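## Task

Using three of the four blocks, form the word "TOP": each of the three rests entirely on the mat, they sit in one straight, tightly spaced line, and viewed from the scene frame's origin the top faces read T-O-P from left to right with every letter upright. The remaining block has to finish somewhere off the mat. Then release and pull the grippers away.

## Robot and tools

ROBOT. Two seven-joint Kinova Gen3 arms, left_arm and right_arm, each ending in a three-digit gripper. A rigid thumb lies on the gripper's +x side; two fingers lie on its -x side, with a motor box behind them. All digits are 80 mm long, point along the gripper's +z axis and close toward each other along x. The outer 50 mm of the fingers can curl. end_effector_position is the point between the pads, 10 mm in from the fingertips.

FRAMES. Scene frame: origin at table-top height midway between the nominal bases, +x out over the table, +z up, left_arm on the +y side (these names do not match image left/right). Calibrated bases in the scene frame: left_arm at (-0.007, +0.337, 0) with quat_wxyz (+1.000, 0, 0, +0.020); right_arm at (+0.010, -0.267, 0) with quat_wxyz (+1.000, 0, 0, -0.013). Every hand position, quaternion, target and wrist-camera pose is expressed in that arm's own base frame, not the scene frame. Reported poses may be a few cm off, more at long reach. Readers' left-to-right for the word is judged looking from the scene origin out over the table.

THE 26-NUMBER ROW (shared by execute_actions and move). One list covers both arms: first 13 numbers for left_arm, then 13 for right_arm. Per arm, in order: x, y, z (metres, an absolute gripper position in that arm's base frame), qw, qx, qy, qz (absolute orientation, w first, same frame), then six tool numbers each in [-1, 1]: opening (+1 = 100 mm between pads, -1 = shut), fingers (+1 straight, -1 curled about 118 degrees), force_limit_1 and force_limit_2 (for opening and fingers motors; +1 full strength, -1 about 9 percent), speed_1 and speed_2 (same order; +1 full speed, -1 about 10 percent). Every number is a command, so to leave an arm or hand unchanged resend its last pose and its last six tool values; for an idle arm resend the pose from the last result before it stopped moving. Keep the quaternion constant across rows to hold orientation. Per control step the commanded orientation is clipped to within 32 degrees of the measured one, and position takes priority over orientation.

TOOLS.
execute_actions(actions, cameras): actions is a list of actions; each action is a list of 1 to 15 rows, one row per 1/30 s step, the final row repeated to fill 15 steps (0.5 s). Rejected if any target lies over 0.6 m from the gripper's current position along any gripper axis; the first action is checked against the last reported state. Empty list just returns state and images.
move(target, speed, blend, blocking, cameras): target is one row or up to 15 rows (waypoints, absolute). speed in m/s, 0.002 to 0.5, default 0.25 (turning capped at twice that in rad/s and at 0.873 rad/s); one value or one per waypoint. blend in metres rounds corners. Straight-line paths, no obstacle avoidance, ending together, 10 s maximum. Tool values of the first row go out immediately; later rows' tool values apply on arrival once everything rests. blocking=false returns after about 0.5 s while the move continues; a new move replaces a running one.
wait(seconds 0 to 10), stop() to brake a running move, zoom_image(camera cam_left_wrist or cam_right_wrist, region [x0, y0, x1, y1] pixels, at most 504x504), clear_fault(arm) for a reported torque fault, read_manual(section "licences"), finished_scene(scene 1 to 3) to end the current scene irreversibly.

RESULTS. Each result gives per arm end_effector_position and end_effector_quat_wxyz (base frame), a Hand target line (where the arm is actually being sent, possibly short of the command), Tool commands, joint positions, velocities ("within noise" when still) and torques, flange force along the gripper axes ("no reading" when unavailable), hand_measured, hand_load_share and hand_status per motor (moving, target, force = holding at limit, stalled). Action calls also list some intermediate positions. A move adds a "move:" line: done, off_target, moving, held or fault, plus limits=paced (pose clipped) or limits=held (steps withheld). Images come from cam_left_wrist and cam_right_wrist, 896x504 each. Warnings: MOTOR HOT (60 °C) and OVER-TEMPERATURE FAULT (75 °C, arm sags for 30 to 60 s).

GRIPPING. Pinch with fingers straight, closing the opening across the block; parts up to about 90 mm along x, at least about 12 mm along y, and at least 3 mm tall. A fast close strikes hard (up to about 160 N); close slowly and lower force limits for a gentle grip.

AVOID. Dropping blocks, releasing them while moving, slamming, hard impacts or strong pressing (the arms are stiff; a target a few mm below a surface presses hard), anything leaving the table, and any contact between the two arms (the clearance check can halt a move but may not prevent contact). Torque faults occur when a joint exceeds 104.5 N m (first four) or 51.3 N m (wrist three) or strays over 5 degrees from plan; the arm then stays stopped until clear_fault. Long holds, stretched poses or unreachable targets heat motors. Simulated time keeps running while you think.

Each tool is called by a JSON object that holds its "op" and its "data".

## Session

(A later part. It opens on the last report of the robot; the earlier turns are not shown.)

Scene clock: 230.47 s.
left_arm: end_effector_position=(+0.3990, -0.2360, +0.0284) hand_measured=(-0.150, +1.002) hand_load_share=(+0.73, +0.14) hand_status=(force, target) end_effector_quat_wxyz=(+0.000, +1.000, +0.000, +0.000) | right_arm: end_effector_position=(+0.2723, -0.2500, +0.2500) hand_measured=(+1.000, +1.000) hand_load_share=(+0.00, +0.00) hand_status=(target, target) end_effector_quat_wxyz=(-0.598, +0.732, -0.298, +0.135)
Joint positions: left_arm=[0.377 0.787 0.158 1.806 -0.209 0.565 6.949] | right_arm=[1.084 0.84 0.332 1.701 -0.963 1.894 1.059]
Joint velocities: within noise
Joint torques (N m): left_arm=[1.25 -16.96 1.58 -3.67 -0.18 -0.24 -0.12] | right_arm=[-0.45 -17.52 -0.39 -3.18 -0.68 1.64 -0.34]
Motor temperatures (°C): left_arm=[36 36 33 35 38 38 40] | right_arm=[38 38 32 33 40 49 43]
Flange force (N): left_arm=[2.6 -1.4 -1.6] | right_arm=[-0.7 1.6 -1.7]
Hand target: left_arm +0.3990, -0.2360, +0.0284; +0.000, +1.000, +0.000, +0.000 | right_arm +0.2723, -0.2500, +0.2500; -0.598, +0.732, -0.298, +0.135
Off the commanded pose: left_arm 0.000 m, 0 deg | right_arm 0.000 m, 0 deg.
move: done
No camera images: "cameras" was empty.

{"op": "move", "data": {"target": [0.399,-0.236,0.0274,0,1,0,0,-0.5,1,0,0,-0.6,1,0.2723,-0.25,0.25,-0.598,0.732,-0.298,0.135,1,1,0,0,1,1], "speed": 0.02, "cameras": ["cam_right_wrist"]}}

{"op": "zoom_image", "data": {"camera": "cam_right_wrist", "region": [60, 380, 180, 500]}}

Scene clock: 244.53 s.
left_arm: end_effector_position=(+0.3990, -0.2360, +0.0274) hand_measured=(-0.150, +1.002) hand_load_share=(+0.73, +0.14) hand_status=(force, target) end_effector_quat_wxyz=(+0.000, +1.000, +0.000, +0.000) | right_arm: end_effector_position=(+0.2723, -0.2500, +0.2500) hand_measured=(+1.000, +1.000) hand_load_share=(+0.00, +0.00) hand_status=(target, target) end_effector_quat_wxyz=(-0.598, +0.732, -0.298, +0.135)
Joint positions: left_arm=[0.377 0.789 0.157 1.806 -0.21 0.563 6.95] | right_arm=[1.084 0.84 0.332 1.701 -0.963 1.894 1.059]
Joint velocities: within noise
Joint torques (N m): left_arm=[1.21 -15.6 1.41 -3.66 -0.17 -0.55 -0.05] | right_arm=[-0.48 -17.55 -0.42 -3.15 -0.67 1.65 -0.36]
Motor temperatures (°C): left_arm=[36 36 33 35 38 38 40] | right_arm=[38 38 32 33 40 49 43]
Flange force (N): left_arm=[1.8 -2.0 -5.2] | right_arm=[-0.6 1.7 -1.8]
Hand target: left_arm +0.3990, -0.2360, +0.0274; +0.000, +1.000, +0.000, +0.000 | right_arm +0.2723, -0.2500, +0.2500; -0.598, +0.732, -0.298, +0.135
Off the commanded pose: left_arm 0.000 m, 0 deg | right_arm 0.000 m, 0 deg.
move: done
camera_calibration:
cam_right_wrist: T_world_to_cam=[[0.780372, -0.611064, -0.132739, -0.336565], [-0.252853, -0.114212, -0.96074, 0.341119], [0.571914, 0.783298, -0.243637, 0.228492], [0, 0, 0, 1]] pos_world=[0.218221, -0.34568, 0.33872]
Images, in order (width x height): cam_right_wrist 896x504.

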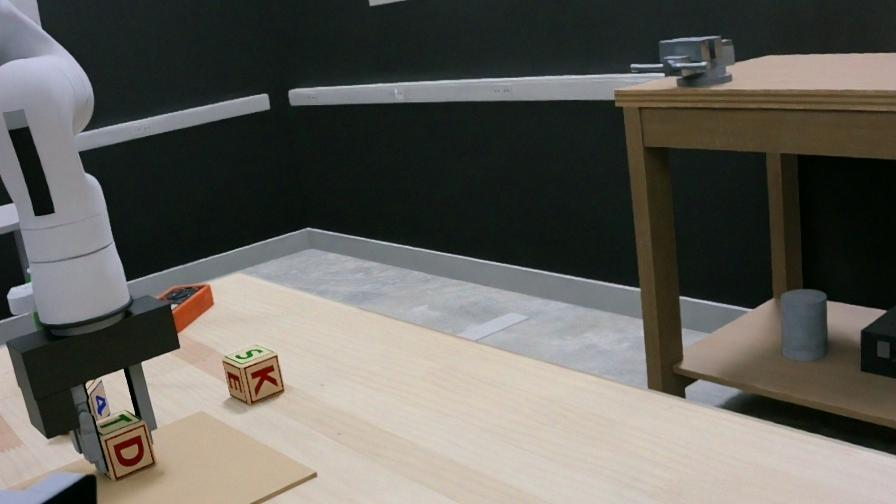

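Scaled by 4.200 from the camera's 896x504 image, which has a finer 1280x720 frame.

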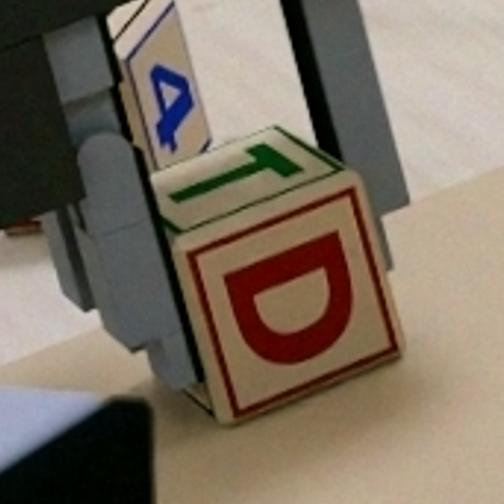

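{"op": "move", "data": {"target": [[0.399,-0.236,0.0276,0,1,0,0,0.4,1,0,0,-0.6,1,0.2723,-0.25,0.25,-0.598,0.732,-0.298,0.135,1,1,0,0,1,1],[0.399,-0.236,0.12,0,1,0,0,0.4,1,0,0,-0.6,1,0.2723,-0.25,0.25,-0.598,0.732,-0.298,0.135,1,1,0,0,1,1],[0.391,-0.472,0.10,0,0.7576,-0.6528,0,0.4,1,0,0,-0.6,1,0.2723,-0.25,0.25,-0.598,0.732,-0.298,0.135,1,1,0,0,1,1],[0.391,-0.472,0.025,0,0.7576,-0.6528,0,0.4,1,0,0,-0.6,1,0.2723,-0.25,0.25,-0.598,0.732,-0.298,0.135,1,1,0,0,1,1],[0.391,-0.472,0.025,0,0.7576,-0.6528,0,-0.5,1,-0.5,0,-0.6,1,0.2723,-0.25,0.25,-0.598,0.732,-0.298,0.135,1,1,0,0,1,1]], "speed": [0.02,0.12,0.25,0.08,0.05], "blend": [0,0.02,0.01,0,0], "cameras": ["cam_left_wrist"]}}

{"op": "move", "data": {"target": [[0.391,-0.472,0.025,0,0.7576,-0.6528,0,0.4,1,0,0,-0.6,1,0.2723,-0.25,0.25,-0.598,0.732,-0.298,0.135,1,1,0,0,1,1],[0.391,-0.472,0.07,0,0.7576,-0.6528,0,0.4,1,0,0,-0.6,1,0.2723,-0.25,0.25,-0.598,0.732,-0.298,0.135,1,1,0,0,1,1],[0.391,-0.472,0.07,0,0.99725,0.0741,0,0.4,1,0,0,-0.6,1,0.2723,-0.25,0.25,-0.598,0.732,-0.298,0.135,1,1,0,0,1,1],[0.391,-0.472,0.025,0,0.99725,0.0741,0,0.4,1,0,0,-0.6,1,0.2723,-0.25,0.25,-0.598,0.732,-0.298,0.135,1,1,0,0,1,1],[0.391,-0.472,0.025,0,0.99725,0.0741,0,-0.5,1,0,0,-0.6,1,0.2723,-0.25,0.25,-0.598,0.732,-0.298,0.135,1,1,0,0,1,1],[0.391,-0.472,0.1,0,0.99725,0.0741,0,-0.5,1,0,0,-0.6,1,0.2723,-0.25,0.25,-0.598,0.732,-0.298,0.135,1,1,0,0,1,1]], "speed": [0.02,0.12,0.25,0.08,0.05,0.15], "cameras": ["cam_left_wrist"]}}

Scene clock: 273.90 s.
left_arm: end_effector_position=(+0.3910, -0.4720, +0.0250) hand_measured=(-0.149, +1.002) hand_load_share=(+0.67, +0.13) hand_status=(force, target) end_effector_quat_wxyz=(+0.000, +0.758, -0.653, +0.000) | right_arm: end_effector_position=(+0.2723, -0.2500, +0.2500) hand_measured=(+1.000, +1.000) hand_load_share=(+0.00, +0.00) hand_status=(target, target) end_effector_quat_wxyz=(-0.598, +0.732, -0.298, +0.135)
Joint positions: left_arm=[0.608 1.084 0.503 1.196 -0.535 0.99 6.035] | right_arm=[1.084 0.84 0.332 1.701 -0.963 1.894 1.059]
Joint velocities: within noise
Joint torques (N m): left_arm=[1.15 -20.21 3.34 -4.44 -0.22 -0.03 -0.08] | right_arm=[-0.47 -17.53 -0.45 -3.16 -0.66 1.65 -0.36]
Motor temperatures (°C): left_arm=[36 36 33 35 38 38 40] | right_arm=[38 39 32 33 40 49 43]
Flange force (N): left_arm=[0.4 -2.3 -3.4] | right_arm=[-0.7 1.6 -1.7]
Hand target: left_arm +0.3910, -0.4720, +0.0250; +0.000, +0.758, -0.653, +0.000 | right_arm +0.2723, -0.2500, +0.2500; -0.598, +0.732, -0.298, +0.135
Off the commanded pose: left_arm 0.000 m, 0 deg | right_arm 0.000 m, 0 deg.
move: done
camera_calibration:
cam_left_wrist: T_world_to_cam=[[0.159385, -0.987041, 0.01859, -0.532195], [-0.987066, -0.159662, -0.0144558, 0.36738], [0.0172366, -0.0160455, -0.999723, 0.137634], [0, 0, 0, 1]] pos_world=[0.44508, -0.464434, 0.1528]
Images, in order (width x height): cam_left_wrist 896x504.

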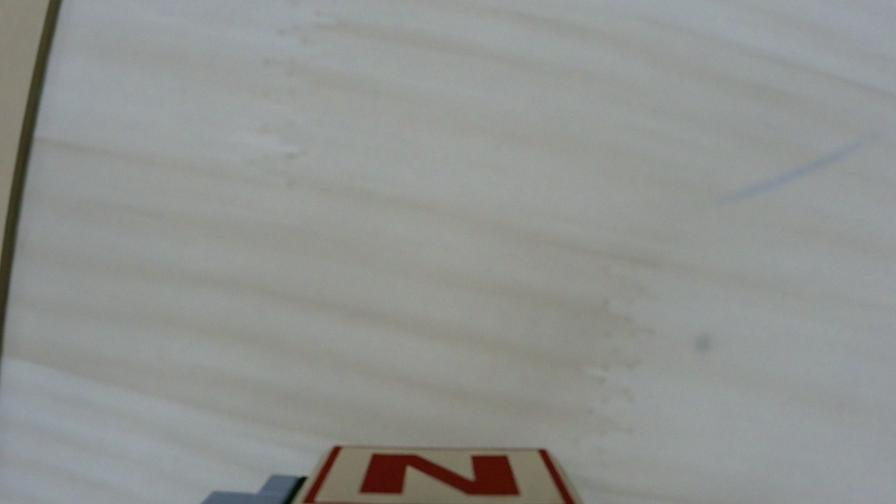

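Scene clock: 281.70 s.
left_arm: end_effector_position=(+0.3910, -0.4720, +0.0999) hand_measured=(-0.150, +1.003) hand_load_share=(+0.73, +0.14) hand_status=(force, target) end_effector_quat_wxyz=(+0.000, +0.997, +0.074, +0.000) | right_arm: end_effector_position=(+0.2723, -0.2500, +0.2500) hand_measured=(+1.000, +1.000) hand_load_share=(+0.00, +0.00) hand_status=(target, target) end_effector_quat_wxyz=(-0.598, +0.732, -0.298, +0.135)
Joint positions: left_arm=[0.763 0.929 0.162 1.146 -0.147 1.077 7.362] | right_arm=[1.084 0.84 0.332 1.701 -0.963 1.894 1.059]
Joint velocities: within noise
Joint torques (N m): left_arm=[1.18 -21.55 1.74 -6.5 -0.09 -0.13 -0.04] | right_arm=[-0.42 -17.54 -0.4 -3.16 -0.67 1.64 -0.36]
Motor temperatures (°C): left_arm=[36 36 33 35 38 38 40] | right_arm=[38 39 32 33 40 49 43]
Flange force (N): left_arm=[2.2 -0.1 -0.9] | right_arm=[-0.6 1.6 -1.7]
Hand target: left_arm +0.3910, -0.4720, +0.1000; +0.000, +0.997, +0.074, +0.000 | right_arm +0.2723, -0.2500, +0.2500; -0.598, +0.732, -0.298, +0.135
Off the commanded pose: left_arm 0.000 m, 0 deg | right_arm 0.000 m, 0 deg.
move: done
camera_calibration:
cam_left_wrist: T_world_to_cam=[[0.987041, 0.159385, 0.01859, -0.316089], [0.159662, -0.987066, -0.0144558, -0.470441], [0.0160455, 0.0172366, -0.999723, 0.228788], [0, 0, 0, 1]] pos_world=[0.383434, -0.41792, 0.2278]
Images, in order (width x height): cam_left_wrist 896x504.

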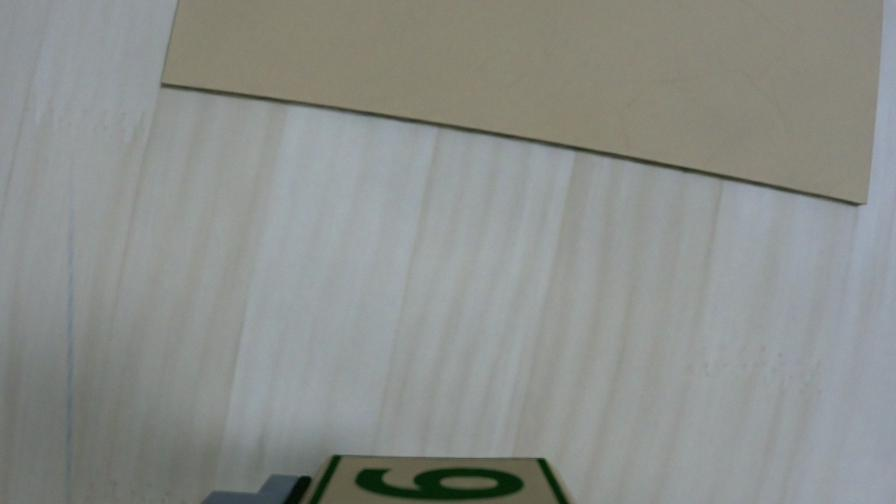

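{"op": "move", "data": {"target": [[0.399,-0.281,0.1,0,1,0,0,-0.5,1,0,0,-0.6,1,0.2723,-0.25,0.25,-0.598,0.732,-0.298,0.135,1,1,0,0,1,1],[0.399,-0.281,0.056,0,1,0,0,-0.5,1,0,0,-0.6,1,0.2723,-0.25,0.25,-0.598,0.732,-0.298,0.135,1,1,0,0,1,1]], "speed": [0.25,0.1]}}

{"op": "zoom_image", "data": {"camera": "cam_right_wrist", "region": [60, 380, 180, 500]}}

Scene clock: 290.53 s.
left_arm: end_effector_position=(+0.3990, -0.2810, +0.0560) hand_measured=(-0.150, +1.003) hand_load_share=(+0.73, +0.14) hand_status=(force, target) end_effector_quat_wxyz=(+0.000, +1.000, +0.000, +0.000) | right_arm: end_effector_position=(+0.2723, -0.2500, +0.2500) hand_measured=(+1.000, +1.000) hand_load_share=(+0.00, +0.00) hand_status=(target, target) end_effector_quat_wxyz=(-0.598, +0.732, -0.298, +0.135)
Joint positions: left_arm=[0.455 0.767 0.169 1.707 -0.186 0.684 7.005] | right_arm=[1.084 0.84 0.332 1.701 -0.963 1.894 1.059]
Joint velocities: within noise
Joint torques (N m): left_arm=[1.17 -17.38 1.56 -4.43 -0.14 -0.25 -0.05] | right_arm=[-0.45 -17.56 -0.41 -3.14 -0.66 1.61 -0.35]
Motor temperatures (°C): left_arm=[36 36 33 35 38 38 40] | right_arm=[38 39 32 33 40 49 43]
Flange force (N): left_arm=[2.5 -1.1 -1.7] | right_arm=[-0.5 1.6 -1.8]
Hand target: left_arm +0.3990, -0.2810, +0.0560; +0.000, +1.000, +0.000, +0.000 | right_arm +0.2723, -0.2500, +0.2500; -0.598, +0.732, -0.298, +0.135
Off the commanded pose: left_arm 0.000 m, 0 deg | right_arm 0.000 m, 0 deg.
move: done
camera_calibration:
cam_left_wrist: T_world_to_cam=[[0.999757, 0.0117496, 0.0186539, -0.400172], [0.0120195, -0.999824, -0.014425, -0.228502], [0.0184811, 0.0146457, -0.999722, 0.179781], [0, 0, 0, 1]] pos_world=[0.399499, -0.226393, 0.1839]
cam_right_wrist: T_world_to_cam=[[0.780372, -0.611064, -0.132739, -0.336565], [-0.252853, -0.114212, -0.96074, 0.341119], [0.571914, 0.783298, -0.243637, 0.228492], [0, 0, 0, 1]] pos_world=[0.218221, -0.34568, 0.33872]

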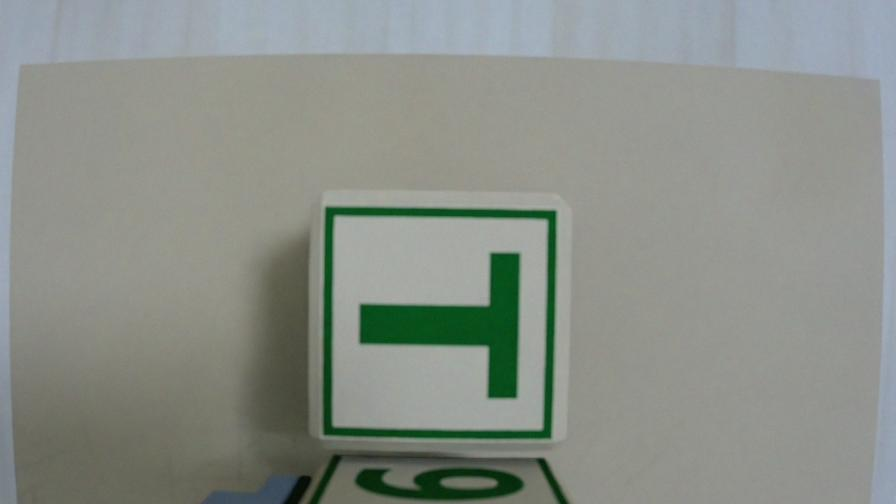

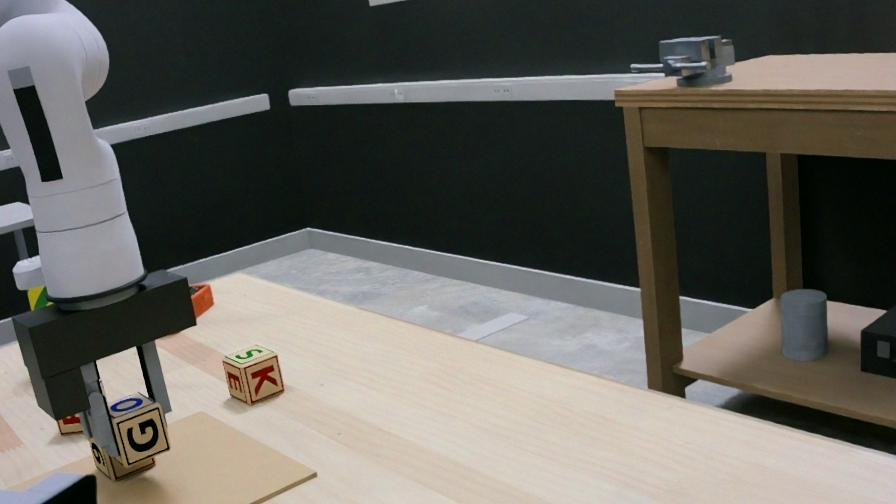

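Scaled by 4.200 from the camera's 896x504 image, which has a finer 1280x720 frame.

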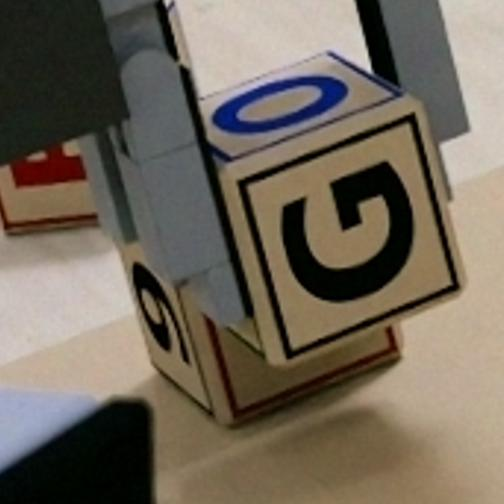

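{"op": "move", "data": {"target": [[0.399,-0.2795,0.05,0,1,0,0,-0.5,1,0,0,-0.6,1,0.2723,-0.25,0.25,-0.598,0.732,-0.298,0.135,1,1,0,0,1,1],[0.399,-0.2795,0.0292,0,1,0,0,-0.5,1,0,0,-0.6,1,0.2723,-0.25,0.25,-0.598,0.732,-0.298,0.135,1,1,0,0,1,1]], "speed": [0.05,0.03], "cameras": ["cam_left_wrist"]}}

{"op": "move", "data": {"target": [0.399,-0.2795,0.0284,0,1,0,0,-0.5,1,0,0,-0.6,1,0.2723,-0.25,0.25,-0.598,0.732,-0.298,0.135,1,1,0,0,1,1], "speed": 0.02, "cameras": []}}

Scene clock: 305.03 s.
left_arm: end_effector_position=(+0.3990, -0.2795, +0.0292) hand_measured=(-0.150, +1.003) hand_load_share=(+0.73, +0.14) hand_status=(force, target) end_effector_quat_wxyz=(+0.000, +1.000, +0.000, +0.000) | right_arm: end_effector_position=(+0.2723, -0.2500, +0.2500) hand_measured=(+1.000, +1.000) hand_load_share=(+0.00, +0.00) hand_status=(target, target) end_effector_quat_wxyz=(-0.598, +0.732, -0.298, +0.135)
Joint positions: left_arm=[0.461 0.817 0.156 1.719 -0.196 0.621 7.011] | right_arm=[1.084 0.84 0.332 1.701 -0.963 1.894 1.059]
Joint velocities: within noise
Joint torques (N m): left_arm=[1.29 -17.46 1.57 -4.03 -0.07 -0.29 -0.05] | right_arm=[-0.46 -17.51 -0.43 -3.14 -0.68 1.65 -0.35]
Motor temperatures (°C): left_arm=[36 36 33 35 38 38 40] | right_arm=[38 39 32 33 40 49 43]
Flange force (N): left_arm=[2.6 -1.4 -2.1] | right_arm=[-0.7 1.6 -1.8]
Hand target: left_arm +0.3990, -0.2795, +0.0292; +0.000, +1.000, +0.000, +0.000 | right_arm +0.2723, -0.2500, +0.2500; -0.598, +0.732, -0.298, +0.135
Off the commanded pose: left_arm 0.000 m, 0 deg | right_arm 0.000 m, 0 deg.
move: done
camera_calibration:
cam_left_wrist: T_world_to_cam=[[0.999756, 0.0118495, 0.0186546, -0.399767], [0.0121195, -0.999823, -0.014424, -0.22743], [0.0184804, 0.0146465, -0.999722, 0.152965], [0, 0, 0, 1]] pos_world=[0.399599, -0.224893, 0.1571]
Images, in order (width x height): cam_left_wrist 896x504.

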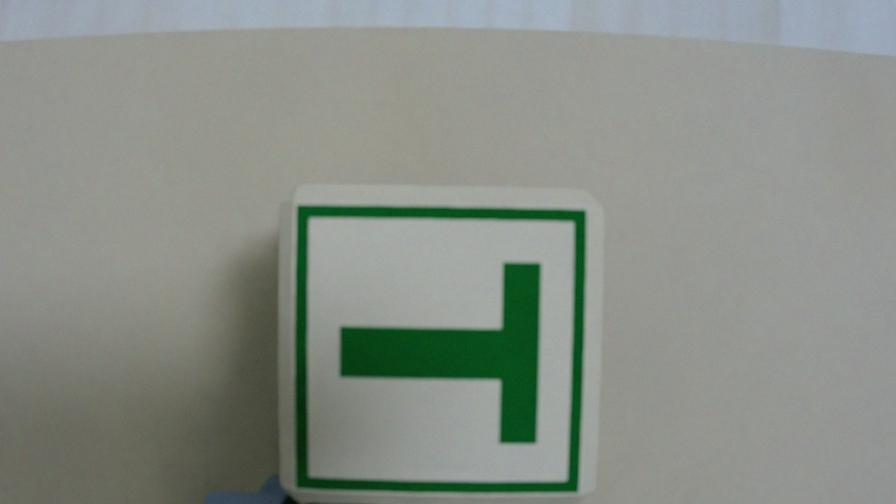

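Scene clock: 305.73 s.
left_arm: end_effector_position=(+0.3990, -0.2795, +0.0284) hand_measured=(-0.150, +1.003) hand_load_share=(+0.73, +0.14) hand_status=(force, target) end_effector_quat_wxyz=(+0.000, +1.000, +0.000, +0.000) | right_arm: end_effector_position=(+0.2723, -0.2500, +0.2500) hand_measured=(+1.000, +1.000) hand_load_share=(+0.00, +0.00) hand_status=(target, target) end_effector_quat_wxyz=(-0.598, +0.732, -0.298, +0.135)
Joint positions: left_arm=[0.461 0.818 0.155 1.719 -0.196 0.619 7.011] | right_arm=[1.084 0.84 0.332 1.701 -0.963 1.894 1.059]
Joint velocities: within noise
Joint torques (N m): left_arm=[1.2 -17.72 1.61 -3.96 -0.2 -0.22 -0.02] | right_arm=[-0.47 -17.55 -0.42 -3.15 -0.68 1.64 -0.38]
Motor temperatures (°C): left_arm=[36 36 33 35 38 38 40] | right_arm=[38 39 32 33 40 49 43]
Flange force (N): left_arm=[2.9 -1.0 -1.5] | right_arm=[-0.7 1.7 -1.8]
Hand target: left_arm +0.3990, -0.2795, +0.0284; +0.000, +1.000, +0.000, +0.000 | right_arm +0.2723, -0.2500, +0.2500; -0.598, +0.732, -0.298, +0.135
Off the commanded pose: left_arm 0.000 m, 0 deg | right_arm 0.000 m, 0 deg.
move: done
No camera images: "cameras" was empty.

{"op": "move", "data": {"target": [[0.399,-0.2795,0.0275,0,1,0,0,-0.5,1,0,0,-0.6,1,0.2723,-0.25,0.25,-0.598,0.732,-0.298,0.135,1,1,0,0,1,1],[0.399,-0.2795,0.0275,0,1,0,0,0.4,1,0,0,-0.6,1,0.2723,-0.25,0.25,-0.598,0.732,-0.298,0.135,1,1,0,0,1,1],[0.399,-0.2795,0.11,0,1,0,0,0.4,1,0,0,-0.6,1,0.2723,-0.25,0.25,-0.598,0.732,-0.298,0.135,1,1,0,0,1,1],[0.355,-0.15,0.27,0,0.7071,-0.7071,0,0.4,1,0,0,-0.6,1,0.2723,-0.25,0.25,-0.598,0.732,-0.298,0.135,1,1,0,0,1,1]], "speed": [0.02,0.02,0.12,0.25], "blend": [0,0,0.02,0], "cameras": ["cam_left_wrist"]}}

{"op": "zoom_image", "data": {"camera": "cam_left_wrist", "region": [220, 170, 400, 350]}}

Scene clock: 323.17 s.
left_arm: end_effector_position=(+0.3550, -0.1500, +0.2700) hand_measured=(+0.398, +1.001) hand_load_share=(+0.00, -0.06) hand_status=(target, target) end_effector_quat_wxyz=(+0.000, +0.707, -0.707, +0.000) | right_arm: end_effector_position=(+0.2723, -0.2500, +0.2500) hand_measured=(+1.000, +1.000) hand_load_share=(+0.00, +0.00) hand_status=(target, target) end_effector_quat_wxyz=(-0.598, +0.732, -0.298, +0.135)
Joint positions: left_arm=[-0.171 0.278 0.651 1.787 -0.185 1.137 5.252] | right_arm=[1.084 0.84 0.332 1.701 -0.963 1.894 1.059]
Joint velocities: within noise
Joint torques (N m): left_arm=[1.11 -9.96 1.78 -6.59 -0.24 -0.33 -0.11] | right_arm=[-0.46 -17.55 -0.41 -3.17 -0.68 1.64 -0.34]
Motor temperatures (°C): left_arm=[36 36 33 35 38 38 40] | right_arm=[38 39 32 33 40 49 43]
Flange force (N): left_arm=[-2.7 0.0 -2.8] | right_arm=[-0.7 1.7 -1.7]
Hand target: left_arm +0.3550, -0.1500, +0.2700; +0.000, +0.707, -0.707, +0.000 | right_arm +0.2723, -0.2500, +0.2500; -0.598, +0.732, -0.298, +0.135
Off the commanded pose: left_arm 0.000 m, 0 deg | right_arm 0.000 m, 0 deg.
move: done
camera_calibration:
cam_left_wrist: T_world_to_cam=[[0.0117506, -0.999757, 0.0186539, -0.162796], [-0.999824, -0.0120205, -0.014425, 0.413463], [0.0146457, -0.0184811, -0.999722, 0.388907], [0, 0, 0, 1]] pos_world=[0.409607, -0.150599, 0.3978]
Images, in order (width x height): cam_left_wrist 896x504.

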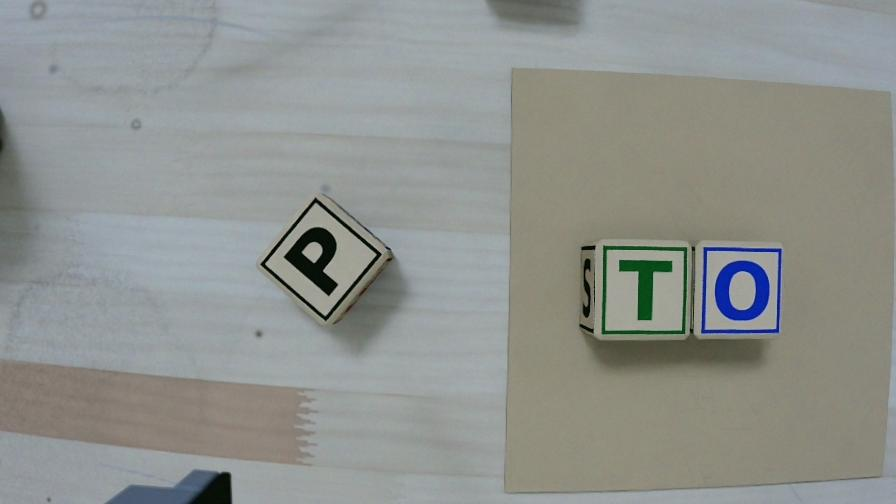

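Scaled by 2.800 from the camera's 896x504 image, which has a finer 1280x720 frame.

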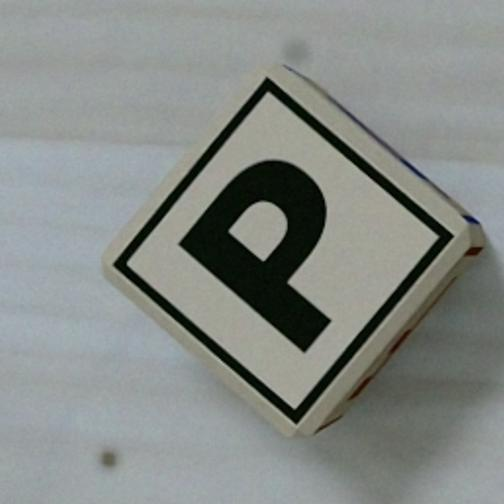

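{"op": "move", "data": {"target": [[0.4097,-0.101,0.09,0,0.9415,-0.3371,0,0.4,1,0,0,-0.6,1,0.2723,-0.25,0.25,-0.598,0.732,-0.298,0.135,1,1,0,0,1,1],[0.4097,-0.101,0.025,0,0.9415,-0.3371,0,0.4,1,0,0,-0.6,1,0.2723,-0.25,0.25,-0.598,0.732,-0.298,0.135,1,1,0,0,1,1],[0.4097,-0.101,0.025,0,0.9415,-0.3371,0,-0.5,1,-0.5,0,-0.6,1,0.2723,-0.25,0.25,-0.598,0.732,-0.298,0.135,1,1,0,0,1,1],[0.4097,-0.101,0.025,0,0.9415,-0.3371,0,0.4,1,0,0,-0.6,1,0.2723,-0.25,0.25,-0.598,0.732,-0.298,0.135,1,1,0,0,1,1],[0.4097,-0.101,0.07,0,0.9415,-0.3371,0,0.4,1,0,0,-0.6,1,0.2723,-0.25,0.25,-0.598,0.732,-0.298,0.135,1,1,0,0,1,1]], "speed": [0.25,0.08,0.05,0.02,0.12], "cameras": ["cam_left_wrist"]}}

{"op": "move", "data": {"target": [[0.4097,-0.101,0.07,0,0.9041,0.4274,0,0.4,1,0,0,-0.6,1,0.2723,-0.25,0.25,-0.598,0.732,-0.298,0.135,1,1,0,0,1,1],[0.4097,-0.101,0.025,0,0.9041,0.4274,0,0.4,1,0,0,-0.6,1,0.2723,-0.25,0.25,-0.598,0.732,-0.298,0.135,1,1,0,0,1,1],[0.4097,-0.101,0.025,0,0.9041,0.4274,0,-0.5,1,0,0,-0.6,1,0.2723,-0.25,0.25,-0.598,0.732,-0.298,0.135,1,1,0,0,1,1],[0.4097,-0.101,0.13,0,0.9041,0.4274,0,-0.5,1,0,0,-0.6,1,0.2723,-0.25,0.25,-0.598,0.732,-0.298,0.135,1,1,0,0,1,1],[0.399,-0.324,0.12,0,1,0,0,-0.5,1,0,0,-0.6,1,0.2723,-0.25,0.25,-0.598,0.732,-0.298,0.135,1,1,0,0,1,1],[0.399,-0.324,0.056,0,1,0,0,-0.5,1,0,0,-0.6,1,0.2723,-0.25,0.25,-0.598,0.732,-0.298,0.135,1,1,0,0,1,1]], "speed": [0.25,0.08,0.05,0.12,0.25,0.1]}}

{"op": "zoom_image", "data": {"camera": "cam_right_wrist", "region": [60, 380, 180, 500]}}

Scene clock: 364.50 s.
left_arm: end_effector_position=(+0.4097, -0.1010, +0.0700) hand_measured=(+0.398, +1.001) hand_load_share=(+0.00, -0.07) hand_status=(target, target) end_effector_quat_wxyz=(+0.000, +0.941, -0.337, +0.000) | right_arm: end_effector_position=(+0.2723, -0.2500, +0.2500) hand_measured=(+1.000, +1.000) hand_load_share=(+0.00, +0.00) hand_status=(target, target) end_effector_quat_wxyz=(-0.598, +0.732, -0.298, +0.135)
Joint positions: left_arm=[-0.008 0.655 0.275 1.937 -0.302 0.59 6.062] | right_arm=[1.084 0.84 0.332 1.701 -0.963 1.894 1.059]
Joint velocities: within noise
Joint torques (N m): left_arm=[1.31 -14.57 1.73 -3.7 -0.16 -0.25 -0.05] | right_arm=[-0.46 -17.54 -0.43 -3.15 -0.67 1.64 -0.36]
Motor temperatures (°C): left_arm=[36 36 33 35 38 38 40] | right_arm=[38 39 32 33 40 49 43]
Flange force (N): left_arm=[-0.5 -3.2 -3.1] | right_arm=[-0.6 1.6 -1.8]
Hand target: left_arm +0.4097, -0.1010, +0.0700; +0.000, +0.941, -0.337, +0.000 | right_arm +0.2723, -0.2500, +0.2500; -0.598, +0.732, -0.298, +0.135
Off the commanded pose: left_arm 0.000 m, 0 deg | right_arm 0.000 m, 0 deg.
move: done
camera_calibration:
cam_left_wrist: T_world_to_cam=[[0.779997, -0.625504, 0.0186672, -0.387658], [-0.625337, -0.780221, -0.0144499, 0.234858], [0.023603, -0.000402365, -0.999721, 0.187222], [0, 0, 0, 1]] pos_world=[0.444819, -0.059165, 0.1978]
Images, in order (width x height): cam_left_wrist 896x504.

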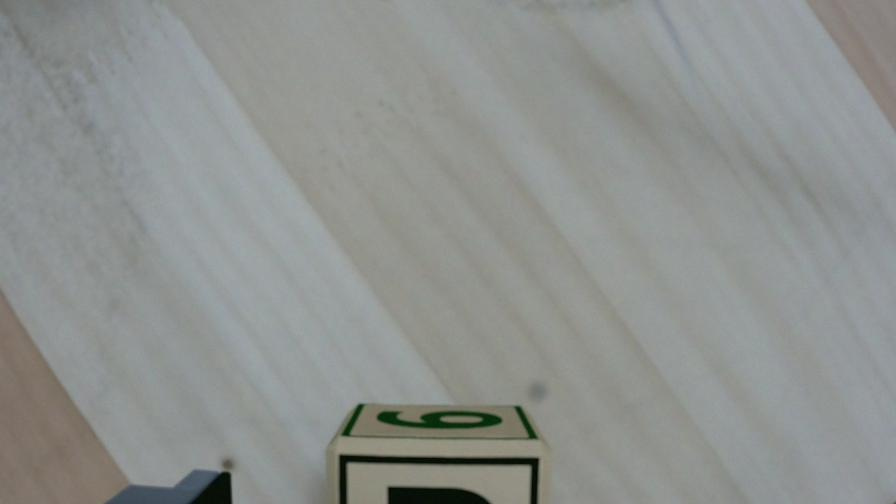

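Scene clock: 373.73 s.
left_arm: end_effector_position=(+0.3990, -0.3240, +0.0560) hand_measured=(-0.151, +1.003) hand_load_share=(+0.72, +0.14) hand_status=(force, target) end_effector_quat_wxyz=(+0.000, +1.000, +0.000, +0.000) | right_arm: end_effector_position=(+0.2723, -0.2500, +0.2500) hand_measured=(+1.000, +1.000) hand_load_share=(+0.00, +0.00) hand_status=(target, target) end_effector_quat_wxyz=(-0.598, +0.732, -0.298, +0.135)
Joint positions: left_arm=[0.601 0.801 0.054 1.605 -0.057 0.737 6.964] | right_arm=[1.084 0.84 0.332 1.701 -0.963 1.894 1.059]
Joint velocities: within noise
Joint torques (N m): left_arm=[1.23 -18.37 1 -4.77 -0.2 -0.17 -0.09] | right_arm=[-0.44 -17.56 -0.4 -3.15 -0.67 1.64 -0.33]
Motor temperatures (°C): left_arm=[36 36 33 35 38 38 40] | right_arm=[38 39 32 33 40 49 43]
Flange force (N): left_arm=[2.7 -0.8 -1.3] | right_arm=[-0.5 1.6 -1.7]
Hand target: left_arm +0.3990, -0.3240, +0.0560; +0.000, +1.000, +0.000, +0.000 | right_arm +0.2723, -0.2500, +0.2500; -0.598, +0.732, -0.298, +0.135
Off the commanded pose: left_arm 0.000 m, 0 deg | right_arm 0.000 m, 0 deg.
move: done
camera_calibration:
cam_left_wrist: T_world_to_cam=[[0.999757, 0.0117506, 0.0186539, -0.399767], [0.0120205, -0.999824, -0.014425, -0.271496], [0.0184811, 0.0146457, -0.999722, 0.180409], [0, 0, 0, 1]] pos_world=[0.399599, -0.269393, 0.1839]
cam_right_wrist: T_world_to_cam=[[0.780372, -0.611064, -0.132739, -0.336565], [-0.252853, -0.114212, -0.96074, 0.341119], [0.571914, 0.783298, -0.243637, 0.228492], [0, 0, 0, 1]] pos_world=[0.218221, -0.34568, 0.33872]

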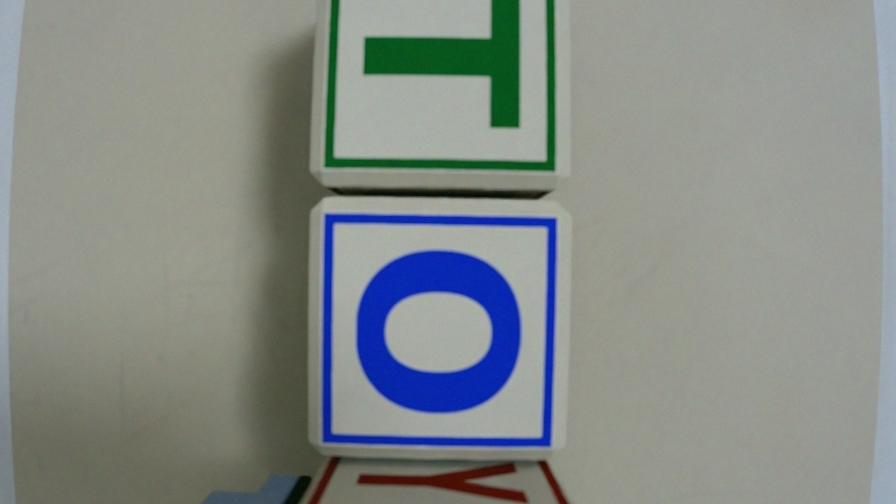

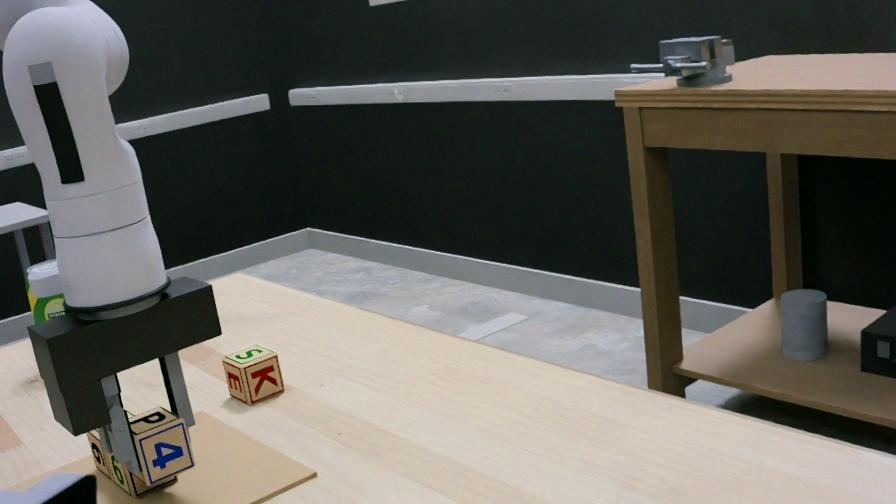

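Scaled by 4.200 from the camera's 896x504 image, which has a finer 1280x720 frame.

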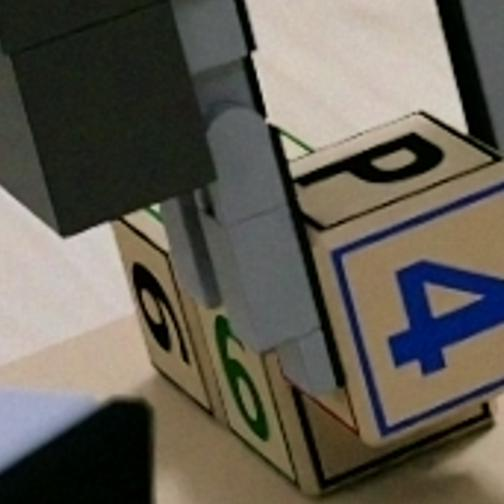

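{"op": "move", "data": {"target": [[0.399,-0.3232,0.05,0,1,0,0,-0.5,1,0,0,-0.6,1,0.2723,-0.25,0.25,-0.598,0.732,-0.298,0.135,1,1,0,0,1,1],[0.399,-0.3232,0.0285,0,1,0,0,-0.5,1,0,0,-0.6,1,0.2723,-0.25,0.25,-0.598,0.732,-0.298,0.135,1,1,0,0,1,1]], "speed": [0.05,0.03]}}

Scene clock: 389.63 s.
left_arm: end_effector_position=(+0.3990, -0.3232, +0.0287) hand_measured=(-0.151, +1.003) hand_load_share=(+0.72, +0.14) hand_status=(force, target) end_effector_quat_wxyz=(+0.000, +1.000, +0.000, +0.000) | right_arm: end_effector_position=(+0.2723, -0.2500, +0.2500) hand_measured=(+1.000, +1.000) hand_load_share=(+0.00, +0.00) hand_status=(target, target) end_effector_quat_wxyz=(-0.598, +0.732, -0.298, +0.135)
Joint positions: left_arm=[0.602 0.849 0.05 1.616 -0.06 0.677 6.965] | right_arm=[1.084 0.84 0.332 1.701 -0.963 1.894 1.059]
Joint velocities: within noise
Joint torques (N m): left_arm=[1.21 -6.91 0.71 -5.16 -0.16 -3.81 -0.08] | right_arm=[-0.45 -17.54 -0.38 -3.15 -0.67 1.66 -0.35]
Motor temperatures (°C): left_arm=[36 36 33 35 38 38 40] | right_arm=[38 39 32 33 40 49 43]
Flange force (N): left_arm=[-6.3 -8.1 -30.4] | right_arm=[-0.6 1.6 -1.7]
Hand target: left_arm +0.3990, -0.3232, +0.0285; +0.000, +1.000, +0.000, +0.000 | right_arm +0.2723, -0.2500, +0.2500; -0.598, +0.732, -0.298, +0.135
Off the commanded pose: left_arm 0.000 m, 0 deg | right_arm 0.000 m, 0 deg.
move: done
camera_calibration:
cam_left_wrist: T_world_to_cam=[[0.999754, 0.0118517, 0.0187534, -0.399252], [0.0121212, -0.999824, -0.0143228, -0.271148], [0.0185804, 0.0145466, -0.999722, 0.152939], [0, 0, 0, 1]] pos_world=[0.399599, -0.268593, 0.1565]
cam_right_wrist: T_world_to_cam=[[0.780372, -0.611064, -0.132739, -0.336565], [-0.252853, -0.114212, -0.96074, 0.341119], [0.571914, 0.783298, -0.243637, 0.228492], [0, 0, 0, 1]] pos_world=[0.218221, -0.34568, 0.33872]

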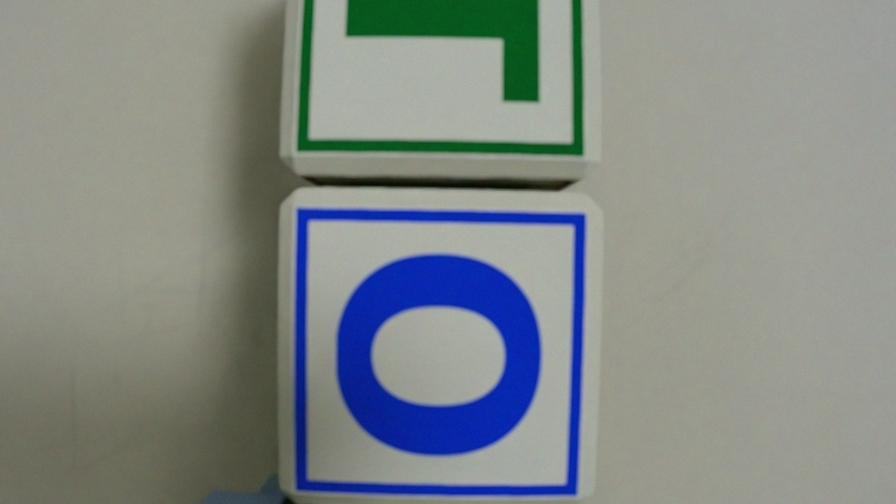

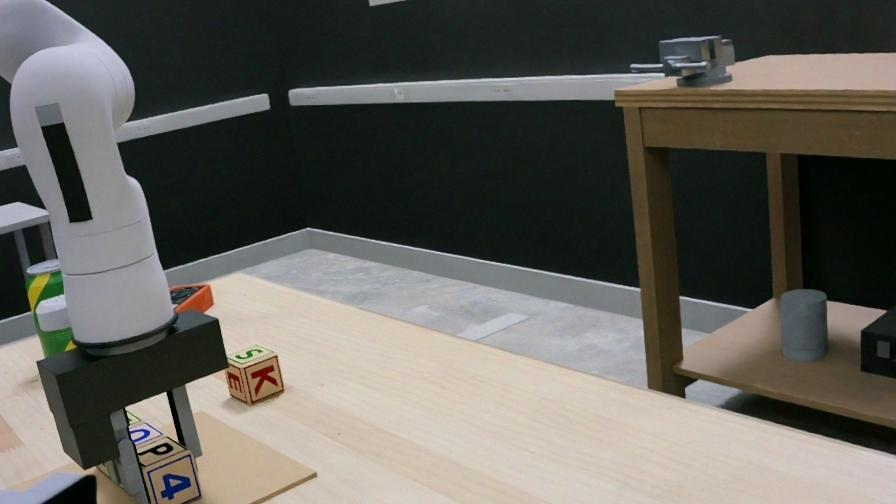

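{"op": "move", "data": {"target": [[0.399,-0.3232,0.0295,0,1,0,0,-0.5,1,0,0,-0.6,1,0.2723,-0.25,0.25,-0.598,0.732,-0.298,0.135,1,1,0,0,1,1],[0.399,-0.3232,0.0295,0,1,0,0,0.4,1,0,0,-0.6,1,0.2723,-0.25,0.25,-0.598,0.732,-0.298,0.135,1,1,0,0,1,1],[0.399,-0.3232,0.11,0,1,0,0,0.4,1,0,0,-0.6,1,0.2723,-0.25,0.25,-0.598,0.732,-0.298,0.135,1,1,0,0,1,1],[0.34,-0.275,0.25,0,0.7071,-0.7071,0,0.4,1,0,0,-0.6,1,0.2723,-0.25,0.25,-0.598,0.732,-0.298,0.135,1,1,0,0,1,1]], "speed": [0.02,0.02,0.12,0.25], "blend": [0,0,0.02,0], "cameras": ["cam_left_wrist"]}}

{"op": "zoom_image", "data": {"camera": "cam_left_wrist", "region": [250, 90, 650, 440]}}

Scene clock: 405.63 s.
left_arm: end_effector_position=(+0.3400, -0.2750, +0.2500) hand_measured=(+0.398, +1.001) hand_load_share=(+0.00, -0.06) hand_status=(target, target) end_effector_quat_wxyz=(+0.000, +0.707, -0.707, +0.000) | right_arm: end_effector_position=(+0.2723, -0.2500, +0.2500) hand_measured=(+1.000, +1.000) hand_load_share=(+0.00, +0.00) hand_status=(target, target) end_effector_quat_wxyz=(-0.598, +0.732, -0.298, +0.135)
Joint positions: left_arm=[0.268 0.407 0.507 1.661 -0.214 1.129 5.545] | right_arm=[1.084 0.84 0.332 1.701 -0.963 1.894 1.059]
Joint velocities: within noise
Joint torques (N m): left_arm=[1.23 -12.78 1.99 -6.5 -0.2 -0.32 0.03] | right_arm=[-0.46 -17.51 -0.44 -3.14 -0.67 1.64 -0.32]
Motor temperatures (°C): left_arm=[36 35 33 35 38 38 40] | right_arm=[38 39 32 33 40 49 43]
Flange force (N): left_arm=[-2.6 -1.4 -2.7] | right_arm=[-0.6 1.5 -1.8]
Hand target: left_arm +0.3400, -0.2750, +0.2500; +0.000, +0.707, -0.707, +0.000 | right_arm +0.2723, -0.2500, +0.2500; -0.598, +0.732, -0.298, +0.135
Off the commanded pose: left_arm 0.000 m, 0 deg | right_arm 0.000 m, 0 deg.
move: done
camera_calibration:
cam_left_wrist: T_world_to_cam=[[0.0118505, -0.999756, 0.0186546, -0.287156], [-0.999823, -0.0121205, -0.014424, 0.396647], [0.0146465, -0.0184804, -0.999722, 0.366824], [0, 0, 0, 1]] pos_world=[0.394607, -0.275499, 0.3778]
Images, in order (width x height): cam_left_wrist 896x504.

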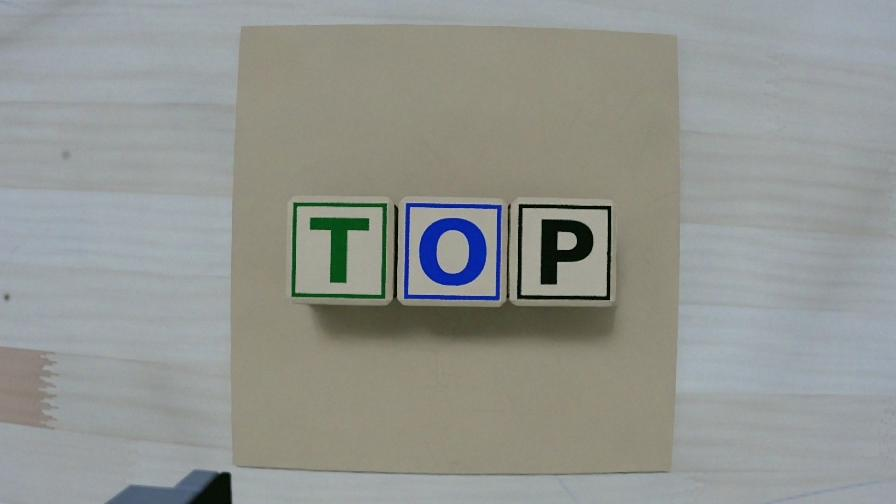

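Scaled by 1.260 from the camera's 896x504 image, which has a finer 1280x720 frame.

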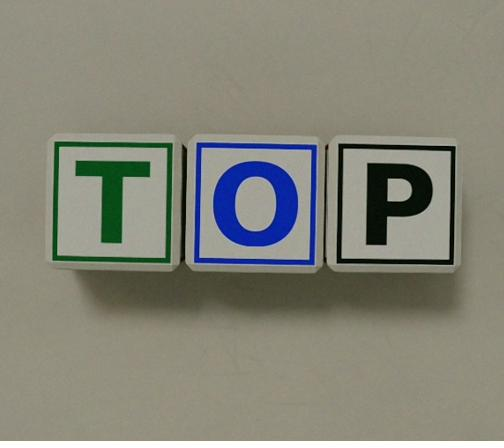

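Perfect.

{"op": "finished_scene", "data": {"scene": 2}}

The scene is finished: the task was done.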